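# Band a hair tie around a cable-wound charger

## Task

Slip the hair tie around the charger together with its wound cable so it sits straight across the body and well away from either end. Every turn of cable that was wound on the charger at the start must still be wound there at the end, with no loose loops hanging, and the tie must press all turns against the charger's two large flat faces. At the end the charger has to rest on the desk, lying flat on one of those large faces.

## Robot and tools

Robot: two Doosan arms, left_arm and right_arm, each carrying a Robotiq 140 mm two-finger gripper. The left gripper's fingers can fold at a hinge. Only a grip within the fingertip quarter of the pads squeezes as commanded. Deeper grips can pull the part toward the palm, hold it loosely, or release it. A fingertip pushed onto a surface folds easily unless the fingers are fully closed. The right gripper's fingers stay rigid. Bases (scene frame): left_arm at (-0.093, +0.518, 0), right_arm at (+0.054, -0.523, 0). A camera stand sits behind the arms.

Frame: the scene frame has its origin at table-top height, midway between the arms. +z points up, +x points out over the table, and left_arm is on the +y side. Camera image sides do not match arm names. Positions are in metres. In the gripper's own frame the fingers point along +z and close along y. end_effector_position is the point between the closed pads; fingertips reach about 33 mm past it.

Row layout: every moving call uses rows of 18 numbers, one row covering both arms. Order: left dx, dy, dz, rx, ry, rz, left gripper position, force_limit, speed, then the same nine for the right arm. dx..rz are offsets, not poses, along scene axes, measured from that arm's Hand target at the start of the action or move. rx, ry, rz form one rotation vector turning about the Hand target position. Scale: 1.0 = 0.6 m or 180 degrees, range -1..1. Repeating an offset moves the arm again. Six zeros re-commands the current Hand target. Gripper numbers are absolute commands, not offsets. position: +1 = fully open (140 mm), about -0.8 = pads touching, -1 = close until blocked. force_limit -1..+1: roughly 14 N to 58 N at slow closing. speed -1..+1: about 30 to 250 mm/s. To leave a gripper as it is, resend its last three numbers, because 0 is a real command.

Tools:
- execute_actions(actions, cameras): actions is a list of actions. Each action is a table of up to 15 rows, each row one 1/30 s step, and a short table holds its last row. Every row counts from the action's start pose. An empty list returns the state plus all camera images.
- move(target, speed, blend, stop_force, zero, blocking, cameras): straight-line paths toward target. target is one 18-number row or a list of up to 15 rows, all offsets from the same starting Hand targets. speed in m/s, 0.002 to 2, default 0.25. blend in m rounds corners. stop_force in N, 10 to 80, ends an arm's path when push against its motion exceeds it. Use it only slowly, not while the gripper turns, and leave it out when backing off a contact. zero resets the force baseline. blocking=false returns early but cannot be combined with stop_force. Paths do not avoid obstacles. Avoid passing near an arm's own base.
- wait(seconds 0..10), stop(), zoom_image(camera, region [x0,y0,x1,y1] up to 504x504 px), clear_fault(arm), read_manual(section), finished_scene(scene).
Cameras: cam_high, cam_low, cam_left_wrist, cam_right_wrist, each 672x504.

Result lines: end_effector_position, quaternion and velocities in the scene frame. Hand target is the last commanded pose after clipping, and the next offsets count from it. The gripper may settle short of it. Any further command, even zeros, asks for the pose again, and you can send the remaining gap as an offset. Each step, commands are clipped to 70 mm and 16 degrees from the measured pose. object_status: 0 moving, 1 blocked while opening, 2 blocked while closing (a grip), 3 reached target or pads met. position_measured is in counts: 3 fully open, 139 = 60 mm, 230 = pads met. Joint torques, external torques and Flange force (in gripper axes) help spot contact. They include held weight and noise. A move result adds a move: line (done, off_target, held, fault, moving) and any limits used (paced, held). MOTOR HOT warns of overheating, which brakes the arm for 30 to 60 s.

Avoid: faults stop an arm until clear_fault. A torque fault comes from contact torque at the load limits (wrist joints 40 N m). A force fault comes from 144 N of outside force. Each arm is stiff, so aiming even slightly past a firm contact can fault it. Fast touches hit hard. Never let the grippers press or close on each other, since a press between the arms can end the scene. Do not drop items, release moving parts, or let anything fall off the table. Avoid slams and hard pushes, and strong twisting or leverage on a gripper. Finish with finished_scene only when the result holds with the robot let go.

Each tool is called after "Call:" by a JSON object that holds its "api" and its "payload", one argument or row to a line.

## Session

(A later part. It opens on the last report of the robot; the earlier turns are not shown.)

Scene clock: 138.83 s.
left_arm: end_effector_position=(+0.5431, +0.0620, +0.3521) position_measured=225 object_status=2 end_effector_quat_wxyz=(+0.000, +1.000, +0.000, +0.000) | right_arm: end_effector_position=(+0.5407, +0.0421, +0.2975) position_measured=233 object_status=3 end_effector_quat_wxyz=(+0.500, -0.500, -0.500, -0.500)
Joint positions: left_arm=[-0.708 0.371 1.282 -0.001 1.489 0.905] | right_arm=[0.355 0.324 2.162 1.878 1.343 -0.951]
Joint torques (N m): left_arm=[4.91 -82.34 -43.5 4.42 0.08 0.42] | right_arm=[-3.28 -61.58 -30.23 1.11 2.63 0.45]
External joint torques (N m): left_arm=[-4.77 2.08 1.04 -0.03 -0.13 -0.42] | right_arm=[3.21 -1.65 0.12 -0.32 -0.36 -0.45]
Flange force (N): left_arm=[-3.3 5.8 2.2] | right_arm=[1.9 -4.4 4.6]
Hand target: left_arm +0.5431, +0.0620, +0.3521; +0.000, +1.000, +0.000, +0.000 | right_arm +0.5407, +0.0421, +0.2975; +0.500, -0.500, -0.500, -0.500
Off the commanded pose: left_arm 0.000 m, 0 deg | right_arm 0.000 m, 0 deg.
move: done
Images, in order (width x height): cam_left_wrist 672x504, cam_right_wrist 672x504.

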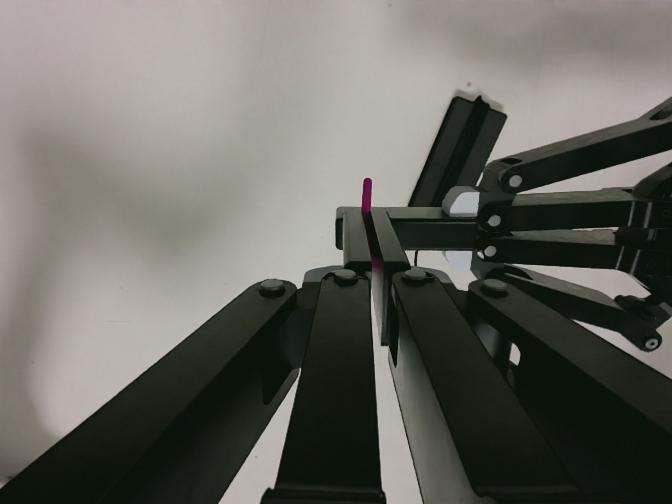

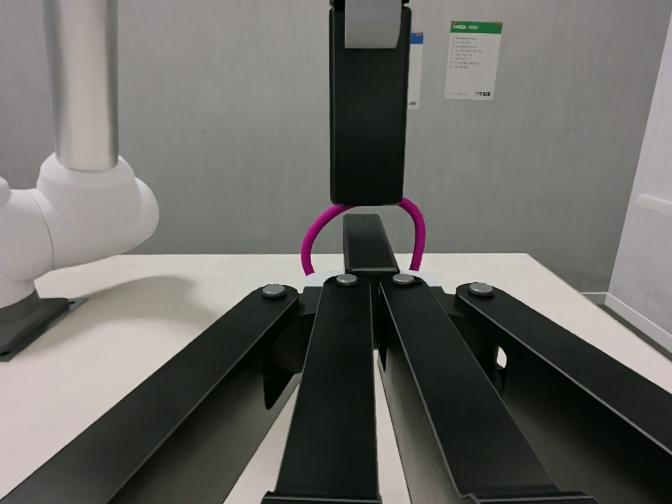

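Call:
{"api": "execute_actions", "payload": {
  "actions": [
    [[0,0,0,0,0,0,-1,-1,-1,0,0,0,0,0,0,-0.56,0,-1]]
  ],
  "cameras": ["cam_right_wrist", "cam_left_wrist"]
}}

Call:
{"api": "zoom_image", "payload": {
  "camera": "cam_right_wrist",
  "region": [220, 150, 440, 320]
}}

Call:
{"api": "zoom_image", "payload": {
  "camera": "cam_left_wrist",
  "region": [280, 150, 500, 320]
}}

Scene clock: 147.13 s.
left_arm: end_effector_position=(+0.5431, +0.0620, +0.3521) position_measured=225 object_status=2 end_effector_quat_wxyz=(+0.000, +1.000, +0.000, +0.000) | right_arm: end_effector_position=(+0.5407, +0.0421, +0.2975) position_measured=200 object_status=0 end_effector_quat_wxyz=(+0.500, -0.500, -0.500, -0.500)
Joint positions: left_arm=[-0.708 0.371 1.282 -0.001 1.489 0.905] | right_arm=[0.355 0.324 2.162 1.878 1.343 -0.951]
Joint torques (N m): left_arm=[4.42 -82.34 -44.08 4.45 0.06 0.37] | right_arm=[-3.09 -61.8 -30.05 1.06 2.64 0.44]
External joint torques (N m): left_arm=[-4.38 1.52 1.5 -0.05 -0.1 -0.37] | right_arm=[2.9 -1.35 -0.03 -0.27 -0.38 -0.44]
Flange force (N): left_arm=[-4.6 4.2 2.8] | right_arm=[1.6 -3.6 4.4]
Hand target: left_arm +0.5431, +0.0620, +0.3521; +0.000, +1.000, +0.000, +0.000 | right_arm +0.5407, +0.0421, +0.2975; +0.500, -0.500, -0.500, -0.500
Off the commanded pose: left_arm 0.000 m, 0 deg | right_arm 0.000 m, 0 deg.
Step readings (end_effector_position of left_arm | right_arm):
0: (+0.5431, +0.0620, +0.3521) | (+0.5407, +0.0421, +0.2975)
1: (+0.5431, +0.0620, +0.3521) | (+0.5407, +0.0421, +0.2975)
2: (+0.5431, +0.0620, +0.3521) | (+0.5407, +0.0421, +0.2975)
4: (+0.5431, +0.0620, +0.3521) | (+0.5407, +0.0421, +0.2975)
8: (+0.5431, +0.0620, +0.3521) | (+0.5407, +0.0421, +0.2975)
15: (+0.5431, +0.0620, +0.3521) | (+0.5407, +0.0421, +0.2975)
Images, in order (width x height): cam_left_wrist 672x504, cam_right_wrist 672x504.

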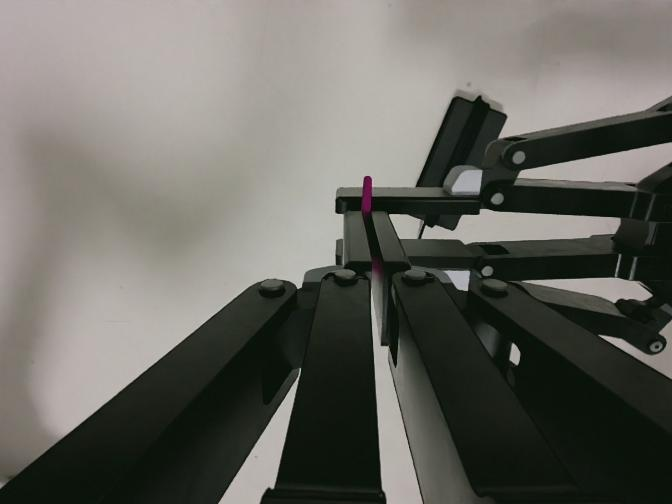

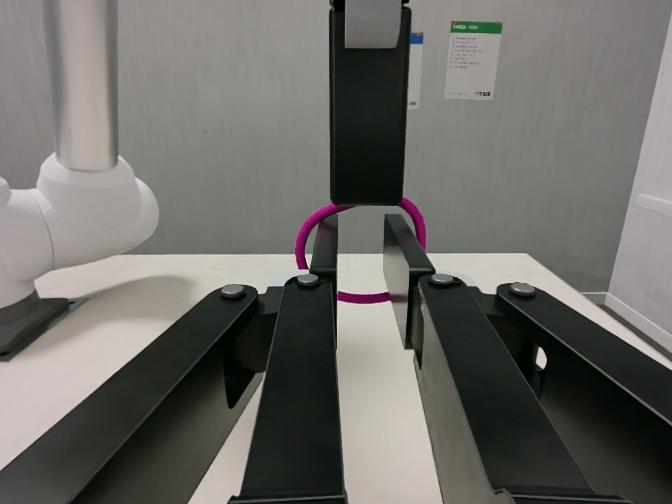

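Scaled by 2.291 from the camera's 672x504 image, which has a finer 960x720 frame.

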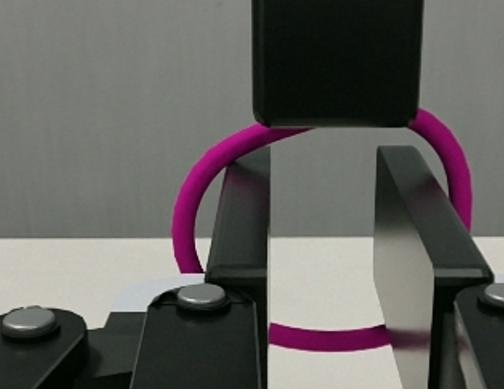

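Scaled by 2.291 from the camera's 672x504 image, which has a finer 960x720 frame.

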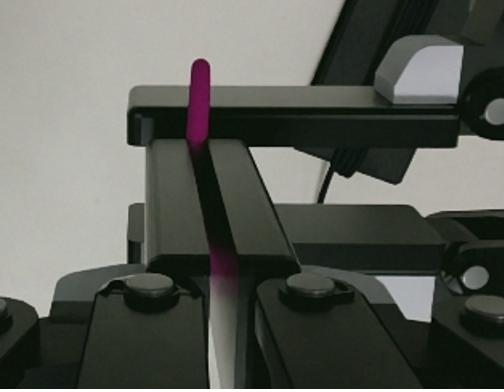

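Call:
{"api": "execute_actions", "payload": {
  "actions": [
    [[0,0,0,0,0,0,-1,-1,-1,0,0,0,0,0,0,-0.515,0,-1]]
  ],
  "cameras": ["cam_right_wrist", "cam_left_wrist"]
}}

Call:
{"api": "zoom_image", "payload": {
  "camera": "cam_right_wrist",
  "region": [220, 150, 440, 320]
}}

Scene clock: 151.47 s.
left_arm: end_effector_position=(+0.5431, +0.0620, +0.3521) position_measured=225 object_status=2 end_effector_quat_wxyz=(+0.000, +1.000, +0.000, +0.000) | right_arm: end_effector_position=(+0.5407, +0.0421, +0.2975) position_measured=194 object_status=3 end_effector_quat_wxyz=(+0.500, -0.500, -0.500, -0.500)
Joint positions: left_arm=[-0.708 0.371 1.282 -0.001 1.489 0.905] | right_arm=[0.355 0.324 2.162 1.878 1.343 -0.951]
Joint torques (N m): left_arm=[4.9 -82.45 -44.19 4.54 -0.13 0.38] | right_arm=[-2.96 -61.66 -29.79 0.87 2.66 0.48]
External joint torques (N m): left_arm=[-5.17 2.44 1.85 -0.18 0.08 -0.38] | right_arm=[3 -1.63 -0.34 -0.1 -0.38 -0.48]
Flange force (N): left_arm=[-4.5 5.5 3.2] | right_arm=[2.0 -3.6 4.9]
Hand target: left_arm +0.5431, +0.0620, +0.3521; +0.000, +1.000, +0.000, +0.000 | right_arm +0.5407, +0.0421, +0.2975; +0.500, -0.500, -0.500, -0.500
Off the commanded pose: left_arm 0.000 m, 0 deg | right_arm 0.000 m, 0 deg.
Step readings (end_effector_position of left_arm | right_arm):
0: (+0.5431, +0.0620, +0.3521) | (+0.5407, +0.0421, +0.2975)
1: (+0.5431, +0.0620, +0.3521) | (+0.5407, +0.0421, +0.2975)
2: (+0.5431, +0.0620, +0.3521) | (+0.5407, +0.0421, +0.2975)
4: (+0.5431, +0.0620, +0.3521) | (+0.5407, +0.0421, +0.2975)
8: (+0.5431, +0.0620, +0.3521) | (+0.5407, +0.0421, +0.2975)
15: (+0.5431, +0.0620, +0.3521) | (+0.5407, +0.0421, +0.2975)
Images, in order (width x height): cam_left_wrist 672x504, cam_right_wrist 672x504.

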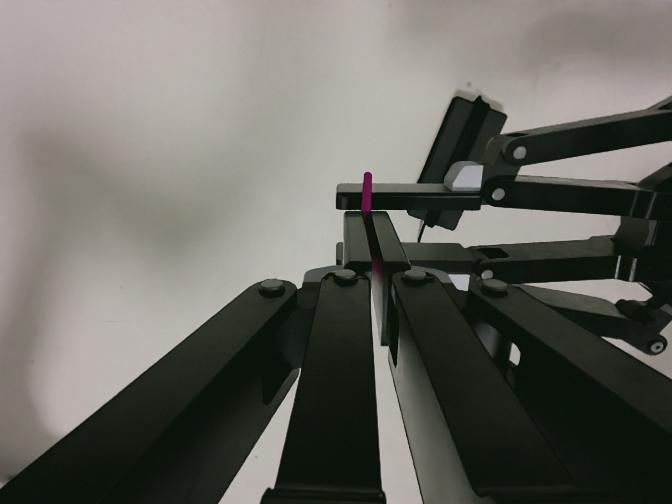

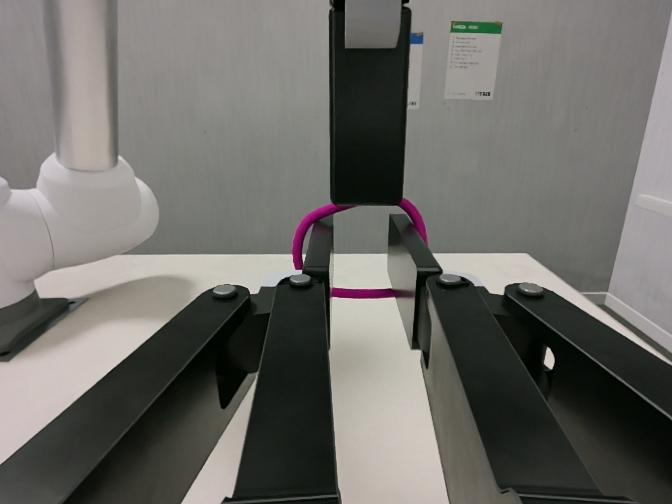

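Scaled by 2.291 from the camera's 672x504 image, which has a finer 960x720 frame.

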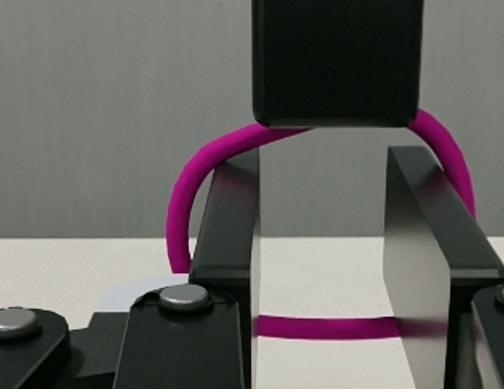

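Call:
{"api": "execute_actions", "payload": {
  "actions": [
    [[0,0,0,0,0,0,-0.62,-1,-1,0,0,0,0,0,0,-0.515,0,-1]]
  ],
  "cameras": ["cam_right_wrist", "cam_left_wrist"]
}}

Call:
{"api": "zoom_image", "payload": {
  "camera": "cam_left_wrist",
  "region": [280, 150, 500, 320]
}}

Scene clock: 155.53 s.
left_arm: end_effector_position=(+0.5431, +0.0620, +0.3521) position_measured=208 object_status=3 end_effector_quat_wxyz=(+0.000, +1.000, +0.000, +0.000) | right_arm: end_effector_position=(+0.5407, +0.0421, +0.2975) position_measured=194 object_status=3 end_effector_quat_wxyz=(+0.500, -0.500, -0.500, -0.500)
Joint positions: left_arm=[-0.708 0.371 1.282 -0.001 1.489 0.905] | right_arm=[0.355 0.324 2.162 1.878 1.343 -0.951]
Joint torques (N m): left_arm=[4.68 -82.06 -43.43 4.48 0.08 0.35] | right_arm=[-2.82 -61.87 -30.36 1.13 2.67 0.47]
External joint torques (N m): left_arm=[-4.67 1.72 0.99 -0.09 -0.13 -0.35] | right_arm=[2.91 -1.5 0.23 -0.36 -0.39 -0.47]
Flange force (N): left_arm=[-3.6 5.3 2.0] | right_arm=[1.7 -4.2 4.0]
Hand target: left_arm +0.5431, +0.0620, +0.3521; +0.000, +1.000, +0.000, +0.000 | right_arm +0.5407, +0.0421, +0.2975; +0.500, -0.500, -0.500, -0.500
Off the commanded pose: left_arm 0.000 m, 0 deg | right_arm 0.000 m, 0 deg.
Step readings (end_effector_position of left_arm | right_arm):
0: (+0.5431, +0.0620, +0.3521) | (+0.5407, +0.0421, +0.2975)
1: (+0.5431, +0.0620, +0.3521) | (+0.5407, +0.0421, +0.2975)
2: (+0.5431, +0.0620, +0.3521) | (+0.5407, +0.0421, +0.2975)
4: (+0.5431, +0.0620, +0.3521) | (+0.5407, +0.0421, +0.2975)
8: (+0.5431, +0.0620, +0.3521) | (+0.5407, +0.0421, +0.2975)
15: (+0.5431, +0.0620, +0.3521) | (+0.5407, +0.0421, +0.2975)
Images, in order (width x height): cam_left_wrist 672x504, cam_right_wrist 672x504.

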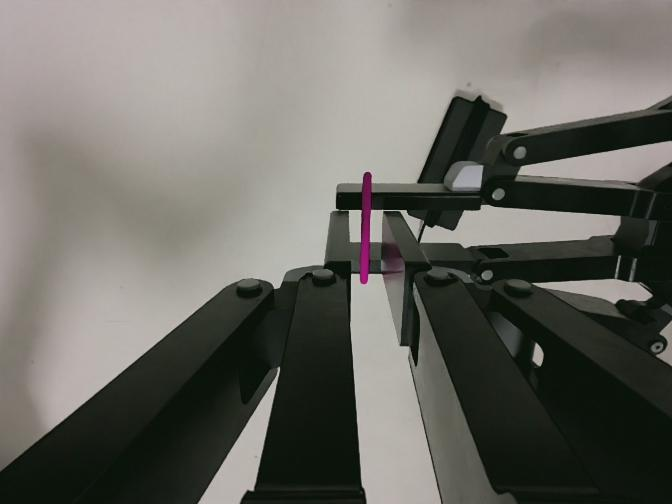

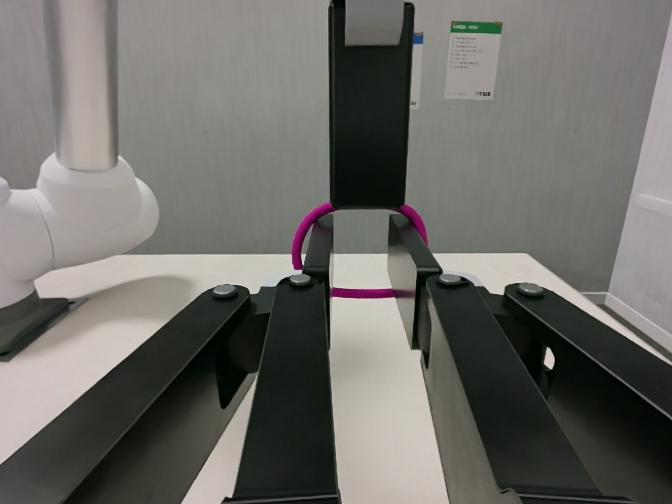

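Scaled by 2.291 from the camera's 672x504 image, which has a finer 960x720 frame.

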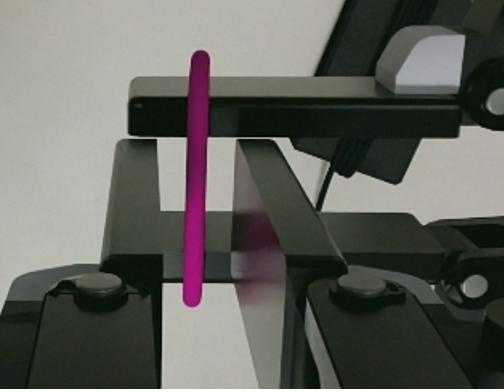

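Call:
{"api": "move", "payload": {
  "target": [0,0,0.15,0,0,0,-0.62,-1,-1,0,0,0,0,0,0,-0.515,0,-1],
  "speed": 0.15
}}

Call:
{"api": "execute_actions", "payload": {
  "actions": [
    [[0,0,0,0,0,0,-0.62,-1,-1,0,0,0,0,0,0,-0.3,0,-1]],
    [[0,0,0,0,0,0,-0.62,-1,-1,0,0,0,0,0,0,-0.3,0,-1]]
  ],
  "cameras": ["cam_right_wrist", "cam_left_wrist"]
}}

Call:
{"api": "zoom_image", "payload": {
  "camera": "cam_left_wrist",
  "region": [280, 100, 500, 270]
}}

Call:
{"api": "zoom_image", "payload": {
  "camera": "cam_right_wrist",
  "region": [220, 150, 440, 320]
}}

Scene clock: 162.13 s.
left_arm: end_effector_position=(+0.5431, +0.0620, +0.4421) position_measured=208 object_status=3 end_effector_quat_wxyz=(+0.000, +1.000, +0.000, +0.000) | right_arm: end_effector_position=(+0.5407, +0.0421, +0.2975) position_measured=194 object_status=3 end_effector_quat_wxyz=(+0.500, -0.500, -0.500, -0.500)
Joint positions: left_arm=[-0.708 0.37 1.122 -0.001 1.65 0.905] | right_arm=[0.355 0.324 2.162 1.878 1.343 -0.951]
Joint torques (N m): left_arm=[4.65 -82.4 -43.7 4.41 0.08 0.28] | right_arm=[-3.25 -61.38 -30.21 1.15 2.6 0.41]
External joint torques (N m): left_arm=[-4.38 2.37 1.39 -0.03 -0.13 -0.28] | right_arm=[3.27 -2.12 0 -0.36 -0.32 -0.42]
Flange force (N): left_arm=[-3.1 5.1 2.7] | right_arm=[2.8 -4.6 4.4]
Hand target: left_arm +0.5431, +0.0620, +0.4421; +0.000, +1.000, +0.000, +0.000 | right_arm +0.5407, +0.0421, +0.2975; +0.500, -0.500, -0.500, -0.500
Off the commanded pose: left_arm 0.000 m, 0 deg | right_arm 0.000 m, 0 deg.
move: done

Scene clock: 163.33 s.
left_arm: end_effector_position=(+0.5431, +0.0620, +0.4421) position_measured=208 object_status=3 end_effector_quat_wxyz=(+0.000, +1.000, +0.000, +0.000) | right_arm: end_effector_position=(+0.5407, +0.0421, +0.2975) position_measured=167 object_status=3 end_effector_quat_wxyz=(+0.500, -0.500, -0.500, -0.500)
Joint positions: left_arm=[-0.708 0.37 1.122 -0.001 1.65 0.905] | right_arm=[0.355 0.324 2.162 1.878 1.343 -0.951]
Joint torques (N m): left_arm=[4.39 -82.3 -43.67 4.4 0.23 0.31] | right_arm=[-2.95 -61.44 -30.47 1.11 2.64 0.47]
External joint torques (N m): left_arm=[-4.1 1.78 1.31 -0.02 -0.26 -0.31] | right_arm=[2.99 -1.91 0.32 -0.34 -0.36 -0.47]
External joint torques at the end of the 1st action: left_arm=[-4.98 1.85 1.45 -0.03 -0.17 -0.38] | right_arm=[3.14 -1.25 0.28 -0.37 -0.36 -0.49]
Flange force (N): left_arm=[-3.7 4.3 2.8] | right_arm=[2.2 -4.8 3.9]
Flange force at the end of the 1st action (N): left_arm=[-4.6 5.1 3.0] | right_arm=[1.2 -4.1 4.5]
Hand target: left_arm +0.5431, +0.0620, +0.4421; +0.000, +1.000, +0.000, +0.000 | right_arm +0.5407, +0.0421, +0.2975; +0.500, -0.500, -0.500, -0.500
Off the commanded pose: left_arm 0.000 m, 0 deg | right_arm 0.000 m, 0 deg.
Step readings (end_effector_position of left_arm | right_arm; steps 1 to 15: 1st action; 16 to 30: 2nd action):
0: (+0.5431, +0.0620, +0.4421) | (+0.5407, +0.0421, +0.2975)
1: (+0.5431, +0.0620, +0.4421) | (+0.5407, +0.0421, +0.2975)
2: (+0.5431, +0.0620, +0.4421) | (+0.5407, +0.0421, +0.2975)
4: (+0.5431, +0.0620, +0.4421) | (+0.5407, +0.0421, +0.2975)
8: (+0.5431, +0.0620, +0.4421) | (+0.5407, +0.0421, +0.2975)
15: (+0.5431, +0.0620, +0.4421) | (+0.5407, +0.0421, +0.2975)
16: (+0.5431, +0.0620, +0.4421) | (+0.5407, +0.0421, +0.2975)
17: (+0.5431, +0.0620, +0.4421) | (+0.5407, +0.0421, +0.2975)
19: (+0.5431, +0.0620, +0.4421) | (+0.5407, +0.0421, +0.2975)
23: (+0.5431, +0.0620, +0.4421) | (+0.5407, +0.0421, +0.2975)
30: (+0.5431, +0.0620, +0.4421) | (+0.5407, +0.0421, +0.2975)
Images, in order (width x height): cam_left_wrist 672x504, cam_right_wrist 672x504.

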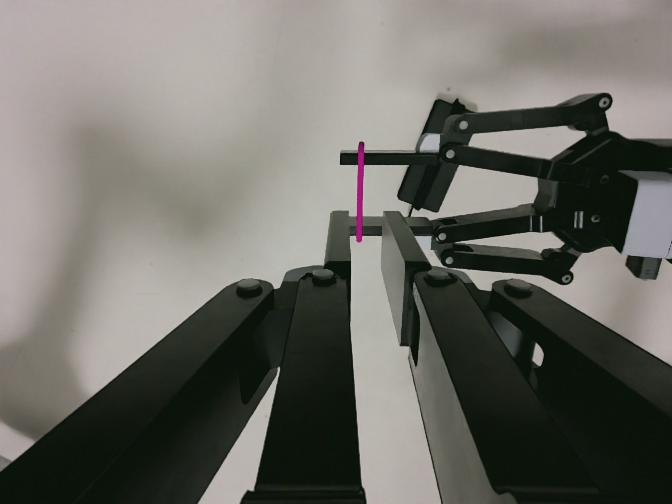

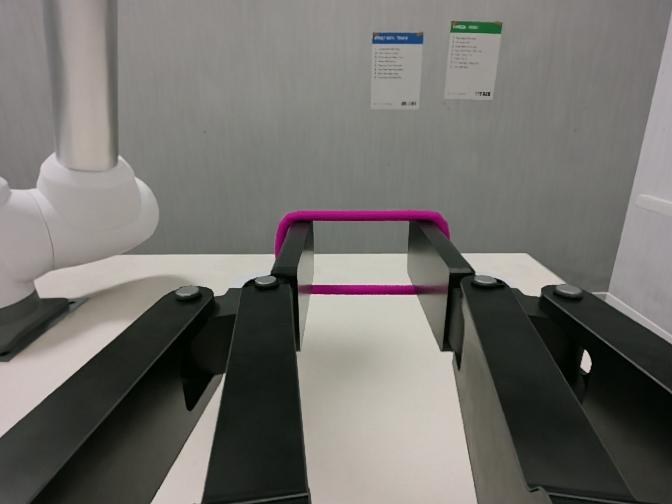

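Scaled by 2.291 from the camera's 672x504 image, which has a finer 960x720 frame.

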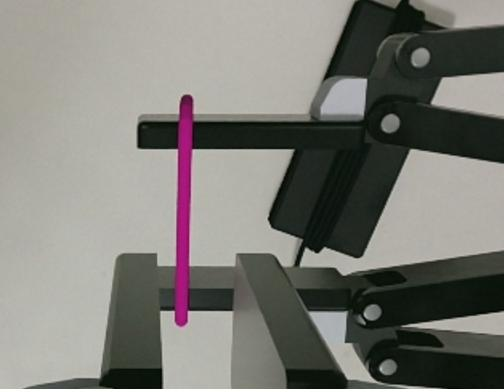

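Scaled by 2.291 from the camera's 672x504 image, which has a finer 960x720 frame.

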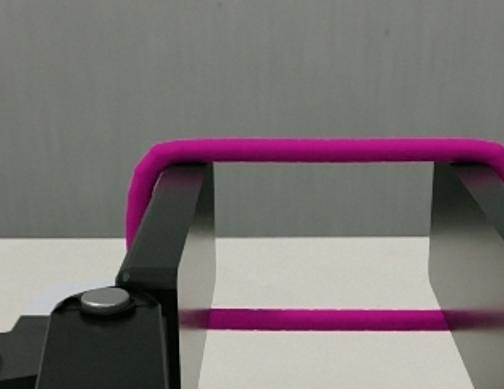

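Call:
{"api": "move", "payload": {
  "target": [0,0,0,0,0,0,-0.62,-1,-1,0,-0.47,0,-0.0556,0,0,-0.3,0,-1],
  "speed": 0.25
}}

Call:
{"api": "move", "payload": {
  "target": [-0.0802,-0.1733,-0.4702,0,0,-0.1083,0.25,-1,-0.5,0,0,0,0,0,0,-0.3,0,-1],
  "speed": 0.2,
  "cameras": ["cam_left_wrist", "cam_right_wrist"]
}}

Call:
{"api": "zoom_image", "payload": {
  "camera": "cam_left_wrist",
  "region": [200, 0, 504, 300]
}}

Call:
{"api": "zoom_image", "payload": {
  "camera": "cam_right_wrist",
  "region": [220, 150, 440, 320]
}}

Scene clock: 174.30 s.
left_arm: end_effector_position=(+0.5431, +0.0620, +0.4421) position_measured=208 object_status=3 end_effector_quat_wxyz=(+0.000, +1.000, +0.000, +0.000) | right_arm: end_effector_position=(+0.5406, -0.2399, +0.2975) position_measured=167 object_status=3 end_effector_quat_wxyz=(-0.455, +0.541, +0.542, +0.454)
Joint positions: left_arm=[-0.708 0.37 1.122 -0.001 1.65 0.905] | right_arm=[-0.188 0.171 2.219 1.333 1.554 -0.831]
Joint torques (N m): left_arm=[4.96 -82.46 -43.82 4.39 0.1 0.34] | right_arm=[-2.32 -47.9 -31.68 2.92 2.39 0.47]
External joint torques (N m): left_arm=[-5.22 2.74 1.58 -0.04 -0.15 -0.34] | right_arm=[2.25 -1.55 0.09 -0.34 -0.34 -0.47]
Flange force (N): left_arm=[-3.7 6.1 3.1] | right_arm=[1.8 -1.8 4.3]
Hand target: left_arm +0.5431, +0.0620, +0.4421; +0.000, +1.000, +0.000, +0.000 | right_arm +0.5407, -0.2399, +0.2975; -0.455, +0.541, +0.542, +0.454
Off the commanded pose: left_arm 0.000 m, 0 deg | right_arm 0.000 m, 0 deg.
move: done

Scene clock: 176.17 s.
left_arm: end_effector_position=(+0.4949, -0.0419, +0.1599) position_measured=98 object_status=3 end_effector_quat_wxyz=(+0.000, +0.986, -0.169, +0.000) | right_arm: end_effector_position=(+0.5407, -0.2399, +0.2975) position_measured=167 object_status=3 end_effector_quat_wxyz=(-0.455, +0.541, +0.542, +0.454)
Joint positions: left_arm=[-0.846 0.49 1.46 -0.001 1.192 1.108] | right_arm=[-0.188 0.171 2.219 1.333 1.554 -0.831]
Joint torques (N m): left_arm=[4.12 -91.23 -40.35 4.13 0.09 0.34] | right_arm=[-3 -48.33 -31.63 2.95 2.35 0.45]
External joint torques (N m): left_arm=[-4.23 2.67 0.88 -0.06 -0.14 -0.34] | right_arm=[3.03 -0.98 0.1 -0.39 -0.31 -0.45]
Flange force (N): left_arm=[-0.8 5.8 2.7] | right_arm=[1.3 -0.8 5.9]
Hand target: left_arm +0.4949, -0.0420, +0.1599; +0.000, +0.986, -0.169, +0.000 | right_arm +0.5407, -0.2399, +0.2975; -0.455, +0.541, +0.542, +0.454
Off the commanded pose: left_arm 0.000 m, 0 deg | right_arm 0.000 m, 0 deg.
move: done
Images, in order (width x height): cam_left_wrist 672x504, cam_right_wrist 672x504.

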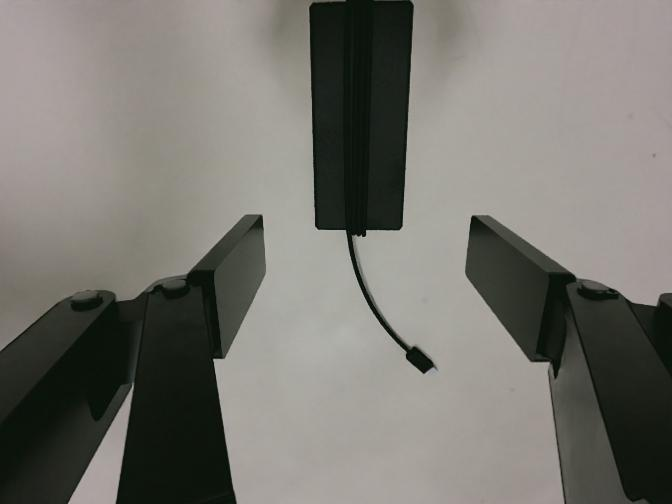

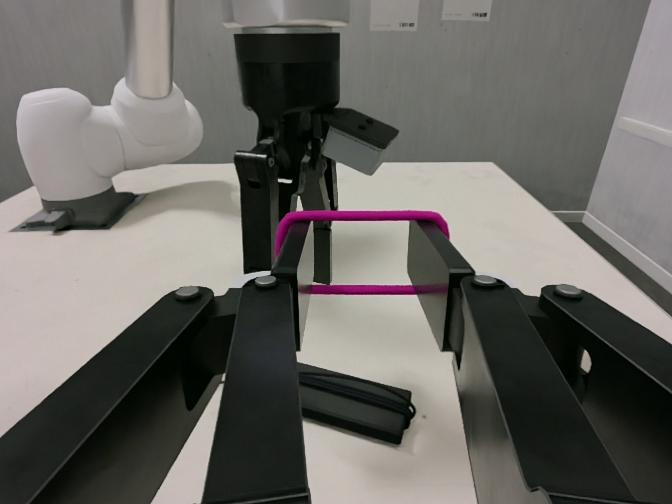

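Scaled by 1.658 from the camera's 672x504 image, which has a finer 960x720 frame.

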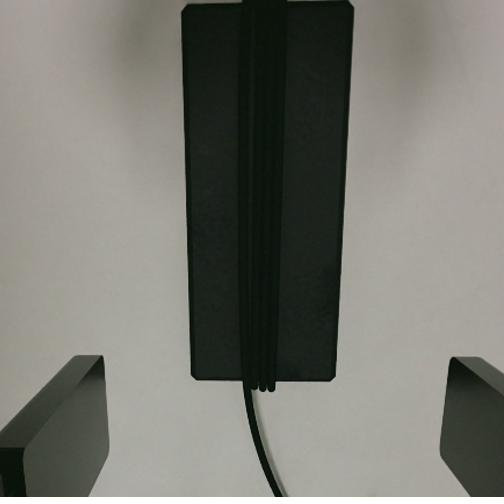

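Scaled by 2.291 from the camera's 672x504 image, which has a finer 960x720 frame.

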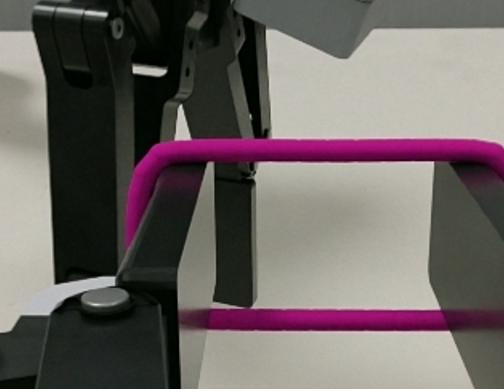

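Call:
{"api": "wait", "payload": {
  "seconds": 0,
  "cameras": ["cam_low", "cam_high"]
}}

Call:
{"api": "zoom_image", "payload": {
  "camera": "cam_low",
  "region": [180, 220, 480, 420]
}}

Scene clock: 188.60 s.
left_arm: end_effector_position=(+0.4949, -0.0420, +0.1599) position_measured=98 object_status=3 end_effector_quat_wxyz=(+0.000, +0.986, -0.169, +0.000) | right_arm: end_effector_position=(+0.5407, -0.2399, +0.2975) position_measured=167 object_status=3 end_effector_quat_wxyz=(-0.455, +0.541, +0.542, +0.454)
Joint positions: left_arm=[-0.846 0.49 1.46 -0.001 1.192 1.108] | right_arm=[-0.188 0.171 2.219 1.333 1.554 -0.831]
Joint torques (N m): left_arm=[4.7 -90.88 -40.47 4.08 0.09 0.39] | right_arm=[-2.98 -48.06 -31.77 2.94 2.38 0.47]
External joint torques (N m): left_arm=[-4.91 2.76 1.22 -0.04 -0.14 -0.39] | right_arm=[2.91 -1.25 0.2 -0.37 -0.35 -0.47]
Flange force (N): left_arm=[-1.8 6.3 3.1] | right_arm=[1.5 -1.4 5.7]
Hand target: left_arm +0.4949, -0.0420, +0.1599; +0.000, +0.986, -0.169, +0.000 | right_arm +0.5407, -0.2399, +0.2975; -0.455, +0.541, +0.542, +0.454
Tool commands: left_gripper/position=+0.25 left_gripper/force_limit=-1.0 left_gripper/speed=-0.5 right_gripper/position=-0.3 right_gripper/force_limit=+0.0 right_gripper/speed=-1.0
Off the commanded pose: left_arm 0.000 m, 0 deg | right_arm 0.000 m, 0 deg.
Images, in order (width x height): cam_high 672x504, cam_low 672x504.

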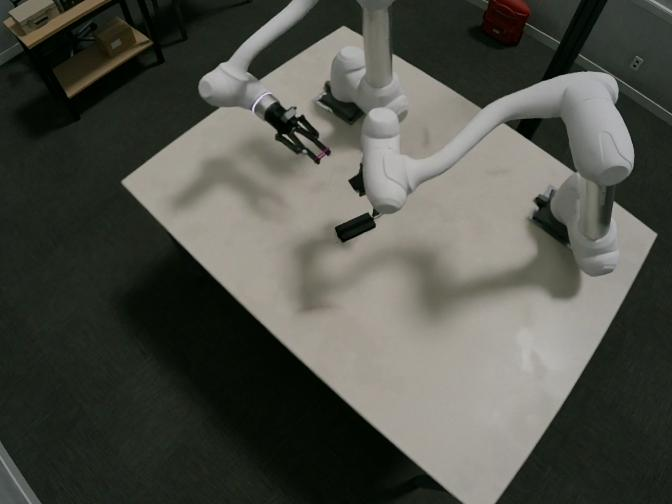

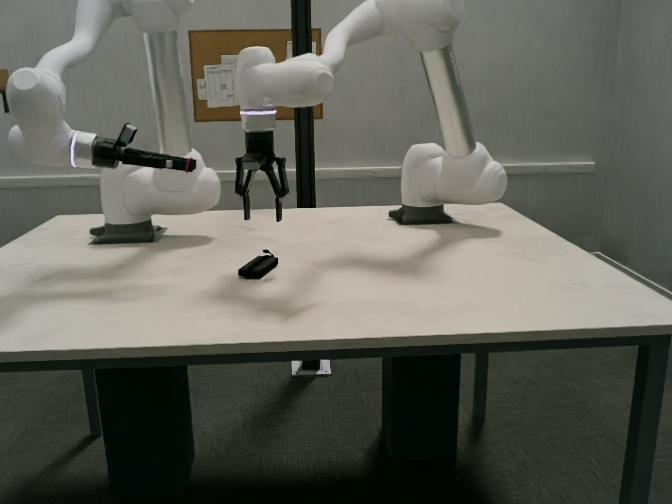

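Scaled by 1.680 from the camera's 672x504 image, which has a finer 960x720 frame.

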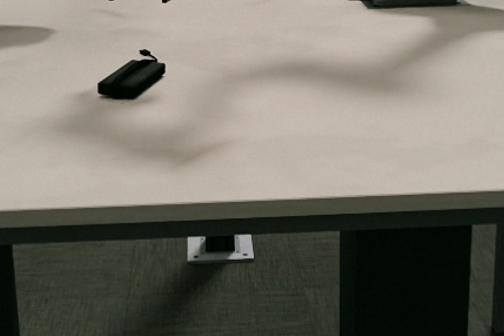

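Call:
{"api": "zoom_image", "payload": {
  "camera": "cam_low",
  "region": [210, 180, 310, 290]
}}

Call:
{"api": "zoom_image", "payload": {
  "camera": "cam_high",
  "region": [310, 190, 410, 260]
}}

Scaled by 4.582 from the camera's 672x504 image, which has a finer 960x720 frame.

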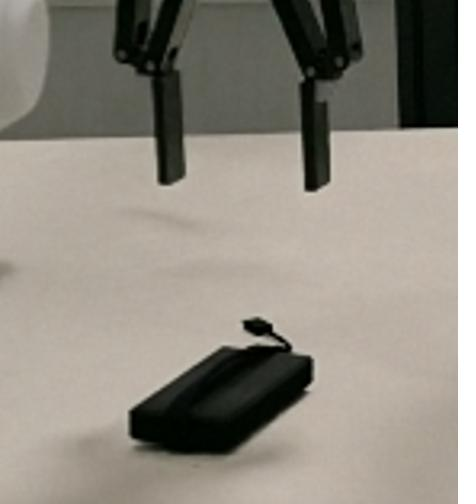

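Scaled by 5.040 from the camera's 672x504 image, which has a finer 960x720 frame.

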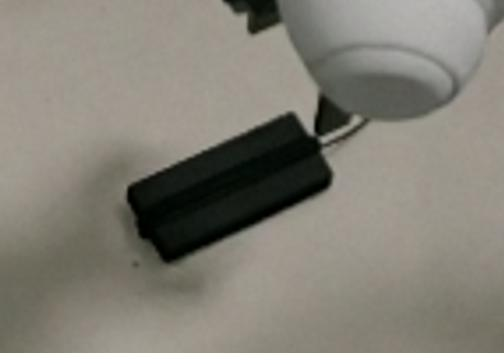

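Call:
{"api": "move", "payload": {
  "target": [0,0,-0.2015,0,0,0,0.25,-1,-0.5,0,0,0,0,0,0,-0.3,0,-1],
  "speed": 0.12,
  "cameras": ["cam_left_wrist", "cam_low"]
}}

Call:
{"api": "zoom_image", "payload": {
  "camera": "cam_low",
  "region": [210, 180, 310, 290]
}}

Scene clock: 201.03 s.
left_arm: end_effector_position=(+0.4949, -0.0419, +0.0390) position_measured=98 object_status=3 end_effector_quat_wxyz=(+0.000, +0.986, -0.169, -0.001) | right_arm: end_effector_position=(+0.5407, -0.2399, +0.2975) position_measured=167 object_status=3 end_effector_quat_wxyz=(-0.455, +0.541, +0.542, +0.454)
Joint positions: left_arm=[-0.846 0.579 1.558 -0.001 1.005 1.108] | right_arm=[-0.188 0.171 2.219 1.333 1.554 -0.831]
Joint torques (N m): left_arm=[4.75 -95.63 -36.96 3.72 0.05 0.36] | right_arm=[-3.06 -47.75 -31.67 2.93 2.42 0.49]
External joint torques (N m): left_arm=[-4.76 1.9 0.94 0 -0.09 -0.36] | right_arm=[3 -1.59 0.1 -0.36 -0.38 -0.49]
Flange force (N): left_arm=[-2.5 5.8 2.4] | right_arm=[2.1 -1.6 5.9]
Hand target: left_arm +0.4949, -0.0420, +0.0390; +0.000, +0.986, -0.169, +0.000 | right_arm +0.5407, -0.2399, +0.2975; -0.455, +0.541, +0.542, +0.454
Off the commanded pose: left_arm 0.000 m, 0 deg | right_arm 0.000 m, 0 deg.
move: done
Images, in order (width x height): cam_low 672x504, cam_left_wrist 672x504.

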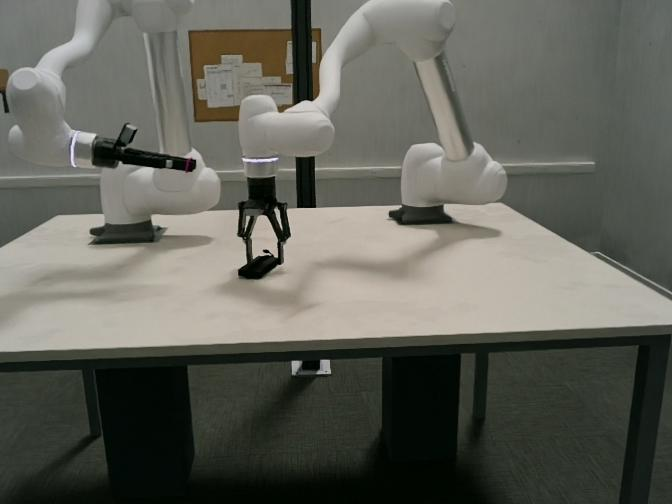

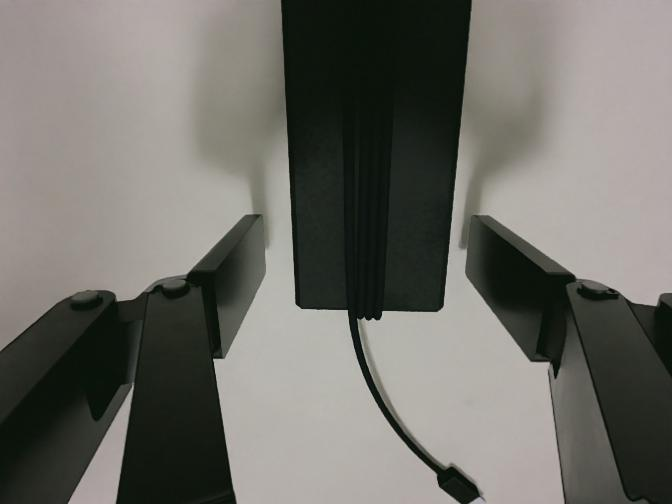

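Scaled by 4.582 from the camera's 672x504 image, which has a finer 960x720 frame.

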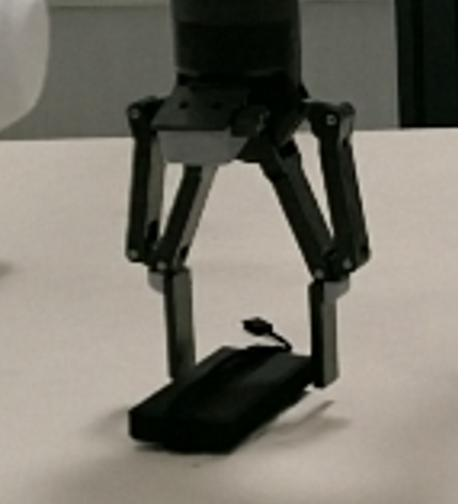

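Call:
{"api": "execute_actions", "payload": {
  "actions": [
    [[0,0,0,0,0,0,-1,0,-1,0,0,0,0,0,0,-0.3,0,-1]],
    [[0,0,0,0,0,0,-1,0,-1,0,0,0,0,0,0,-0.3,0,-1]],
    [[0,0,0,0,0,0,-1,0,-1,0,0,0,0,0,0,-0.3,0,-1]],
    [[0,0,0,0,0,0,-1,0,-1,0,0,0,0,0,0,-0.3,0,-1]]
  ]
}}

Scene clock: 208.07 s.
left_arm: end_effector_position=(+0.4949, -0.0420, +0.0390) position_measured=139 object_status=2 end_effector_quat_wxyz=(+0.000, +0.986, -0.169, +0.000) | right_arm: end_effector_position=(+0.5407, -0.2399, +0.2975) position_measured=167 object_status=3 end_effector_quat_wxyz=(-0.455, +0.541, +0.542, +0.454)
Joint positions: left_arm=[-0.846 0.579 1.558 -0.001 1.005 1.108] | right_arm=[-0.188 0.171 2.219 1.333 1.554 -0.831]
Joint torques (N m): left_arm=[5.59 -93.91 -36.18 4.08 -0.07 0.32] | right_arm=[-3 -47.66 -31.86 2.9 2.41 0.45]
External joint torques (N m): left_arm=[-5.22 0.77 0.3 -0.37 0.02 -0.32] | right_arm=[3 -1.56 0.39 -0.35 -0.38 -0.45]
External joint torques at the end of the 1st action: left_arm=[-4.73 1.65 1.14 -0.04 -0.18 -0.35] | right_arm=[3.08 -1.69 0.23 -0.39 -0.34 -0.45]
External joint torques at the end of the 2nd action: left_arm=[-5.52 1.17 1.02 -0.33 0 -0.39] | right_arm=[3.21 -1.69 0.28 -0.37 -0.31 -0.46]
External joint torques at the end of the 3rd action: left_arm=[-5.47 -0.43 0.12 -0.33 0.01 -0.38] | right_arm=[2.83 -1.36 0.49 -0.37 -0.31 -0.4]
Flange force (N): left_arm=[-2.7 6.3 0.8] | right_arm=[1.9 -2.1 6.0]
Flange force at the end of the 1st action (N): left_arm=[-3.3 5.3 2.4] | right_arm=[2.3 -1.9 5.9]
Flange force at the end of the 2nd action (N): left_arm=[-4.0 6.2 1.7] | right_arm=[2.3 -2.0 6.2]
Flange force at the end of the 3rd action (N): left_arm=[-4.0 6.1 -0.3] | right_arm=[1.6 -2.0 5.5]
Hand target: left_arm +0.4949, -0.0420, +0.0390; +0.000, +0.986, -0.169, +0.000 | right_arm +0.5407, -0.2399, +0.2975; -0.455, +0.541, +0.542, +0.454
Off the commanded pose: left_arm 0.000 m, 0 deg | right_arm 0.000 m, 0 deg.
Step readings (end_effector_position of left_arm | right_arm; steps 1 to 15: 1st action; 16 to 30: 2nd action; 31 to 45: 3rd action; 46 to 60: 4th action):
0: (+0.4949, -0.0420, +0.0390) | (+0.5407, -0.2399, +0.2975)
1: (+0.4949, -0.0420, +0.0390) | (+0.5407, -0.2399, +0.2975)
2: (+0.4949, -0.0420, +0.0390) | (+0.5407, -0.2399, +0.2975)
4: (+0.4949, -0.0420, +0.0390) | (+0.5407, -0.2399, +0.2975)
8: (+0.4949, -0.0420, +0.0390) | (+0.5407, -0.2399, +0.2975)
15: (+0.4949, -0.0420, +0.0390) | (+0.5407, -0.2399, +0.2975)
16: (+0.4949, -0.0420, +0.0390) | (+0.5407, -0.2399, +0.2975)
17: (+0.4949, -0.0420, +0.0390) | (+0.5407, -0.2399, +0.2975)
19: (+0.4949, -0.0420, +0.0390) | (+0.5407, -0.2399, +0.2975)
23: (+0.4949, -0.0420, +0.0390) | (+0.5407, -0.2399, +0.2975)
30: (+0.4949, -0.0420, +0.0390) | (+0.5407, -0.2399, +0.2975)
31: (+0.4949, -0.0420, +0.0390) | (+0.5407, -0.2399, +0.2975)
32: (+0.4949, -0.0420, +0.0390) | (+0.5407, -0.2399, +0.2975)
34: (+0.4949, -0.0420, +0.0390) | (+0.5407, -0.2399, +0.2975)
38: (+0.4949, -0.0420, +0.0390) | (+0.5407, -0.2399, +0.2975)
45: (+0.4949, -0.0420, +0.0390) | (+0.5407, -0.2399, +0.2975)
46: (+0.4949, -0.0420, +0.0390) | (+0.5407, -0.2399, +0.2975)
47: (+0.4949, -0.0420, +0.0390) | (+0.5407, -0.2399, +0.2975)
49: (+0.4949, -0.0420, +0.0390) | (+0.5407, -0.2399, +0.2975)
53: (+0.4949, -0.0420, +0.0390) | (+0.5407, -0.2399, +0.2975)
60: (+0.4949, -0.0420, +0.0390) | (+0.5407, -0.2399, +0.2975)

Call:
{"api": "move", "payload": {
  "target": [
    [0,0,0.0667,0,0,0,-1,0,-1,0,0,0,0,0,0,-0.3,0,-1],
    [0.0918,0.27,0.2017,0,0,-0.3919,-1,0,-1,0.0105,0.2748,-0.2625,0,0,0,-0.3,0,-1]
  ],
  "speed": [0.08, 0.2],
  "blend": [0.01, 0],
  "cameras": ["cam_left_wrist", "cam_right_wrist", "cam_low"]
}}

Call:
{"api": "zoom_image", "payload": {
  "camera": "cam_left_wrist",
  "region": [200, 0, 504, 300]
}}

Call:
{"api": "zoom_image", "payload": {
  "camera": "cam_right_wrist",
  "region": [200, 120, 500, 320]
}}

Scene clock: 228.13 s.
left_arm: end_effector_position=(+0.5500, +0.1201, +0.1601) position_measured=139 object_status=2 end_effector_quat_wxyz=(+0.000, +0.707, -0.707, -0.001) | right_arm: end_effector_position=(+0.5470, -0.0750, +0.1400) position_measured=167 object_status=3 end_effector_quat_wxyz=(-0.455, +0.541, +0.542, +0.454)
Joint positions: left_arm=[-0.642 0.407 1.586 0 1.149 2.542] | right_arm=[0.145 0.463 2.256 1.654 1.342 -1.142]
Joint torques (N m): left_arm=[4.13 -84.59 -41.47 3.94 0.09 0.42] | right_arm=[-3.1 -66.66 -21.63 1.34 2.85 0.48]
External joint torques (N m): left_arm=[-4.24 4.23 2.7 0 -0.12 -0.42] | right_arm=[3.04 -1.75 -0.19 -0.36 -0.34 -0.48]
Flange force (N): left_arm=[5.2 3.3 5.6] | right_arm=[3.4 -2.5 4.7]
Hand target: left_arm +0.5500, +0.1200, +0.1601; +0.000, +0.707, -0.707, +0.000 | right_arm +0.5470, -0.0750, +0.1400; -0.455, +0.541, +0.542, +0.454
Off the commanded pose: left_arm 0.000 m, 0 deg | right_arm 0.000 m, 0 deg.
move: done
Images, in order (width x height): cam_low 672x504, cam_left_wrist 672x504, cam_right_wrist 672x504.

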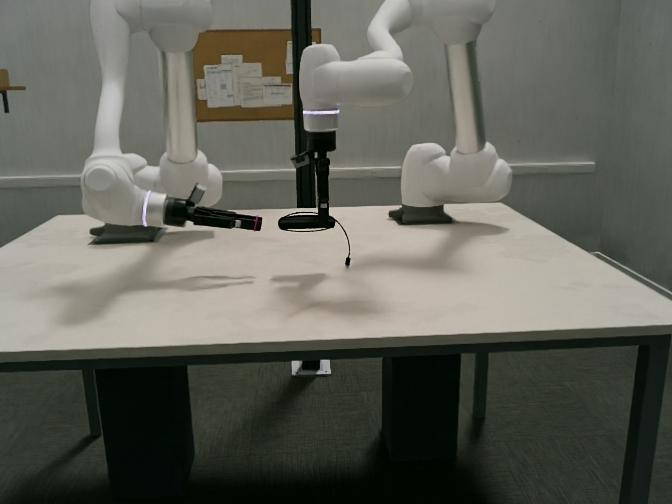

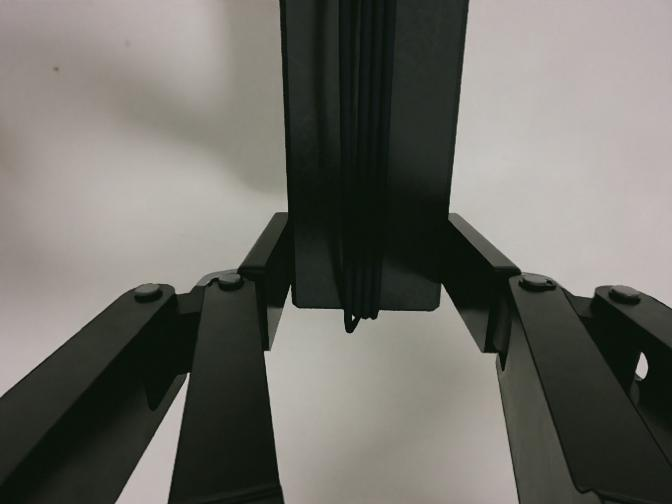

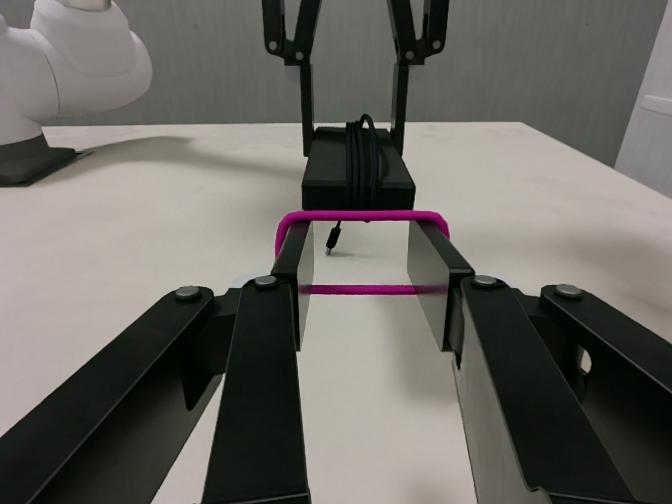

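Scaled by 1.658 from the camera's 672x504 image, which has a finer 960x720 frame.

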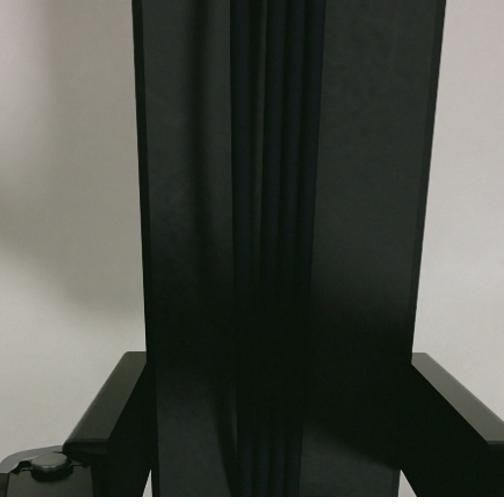

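Scaled by 1.680 from the camera's 672x504 image, which has a finer 960x720 frame.

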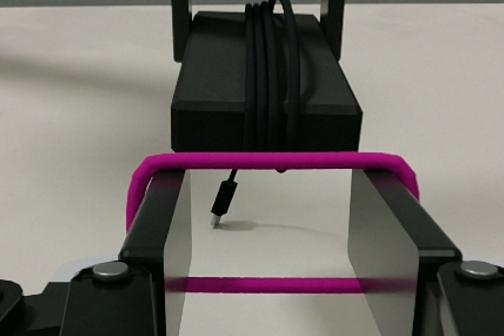

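Call:
{"api": "zoom_image", "payload": {
  "camera": "cam_low",
  "region": [230, 180, 380, 280]
}}

Call:
{"api": "zoom_image", "payload": {
  "camera": "cam_right_wrist",
  "region": [290, 90, 430, 260]
}}

Scaled by 3.360 from the camera's 672x504 image, which has a finer 960x720 frame.

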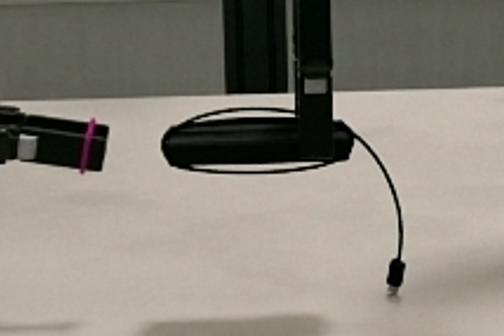

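Scaled by 2.965 from the camera's 672x504 image, which has a finer 960x720 frame.

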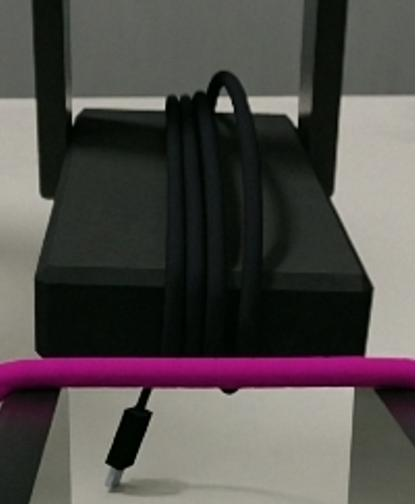

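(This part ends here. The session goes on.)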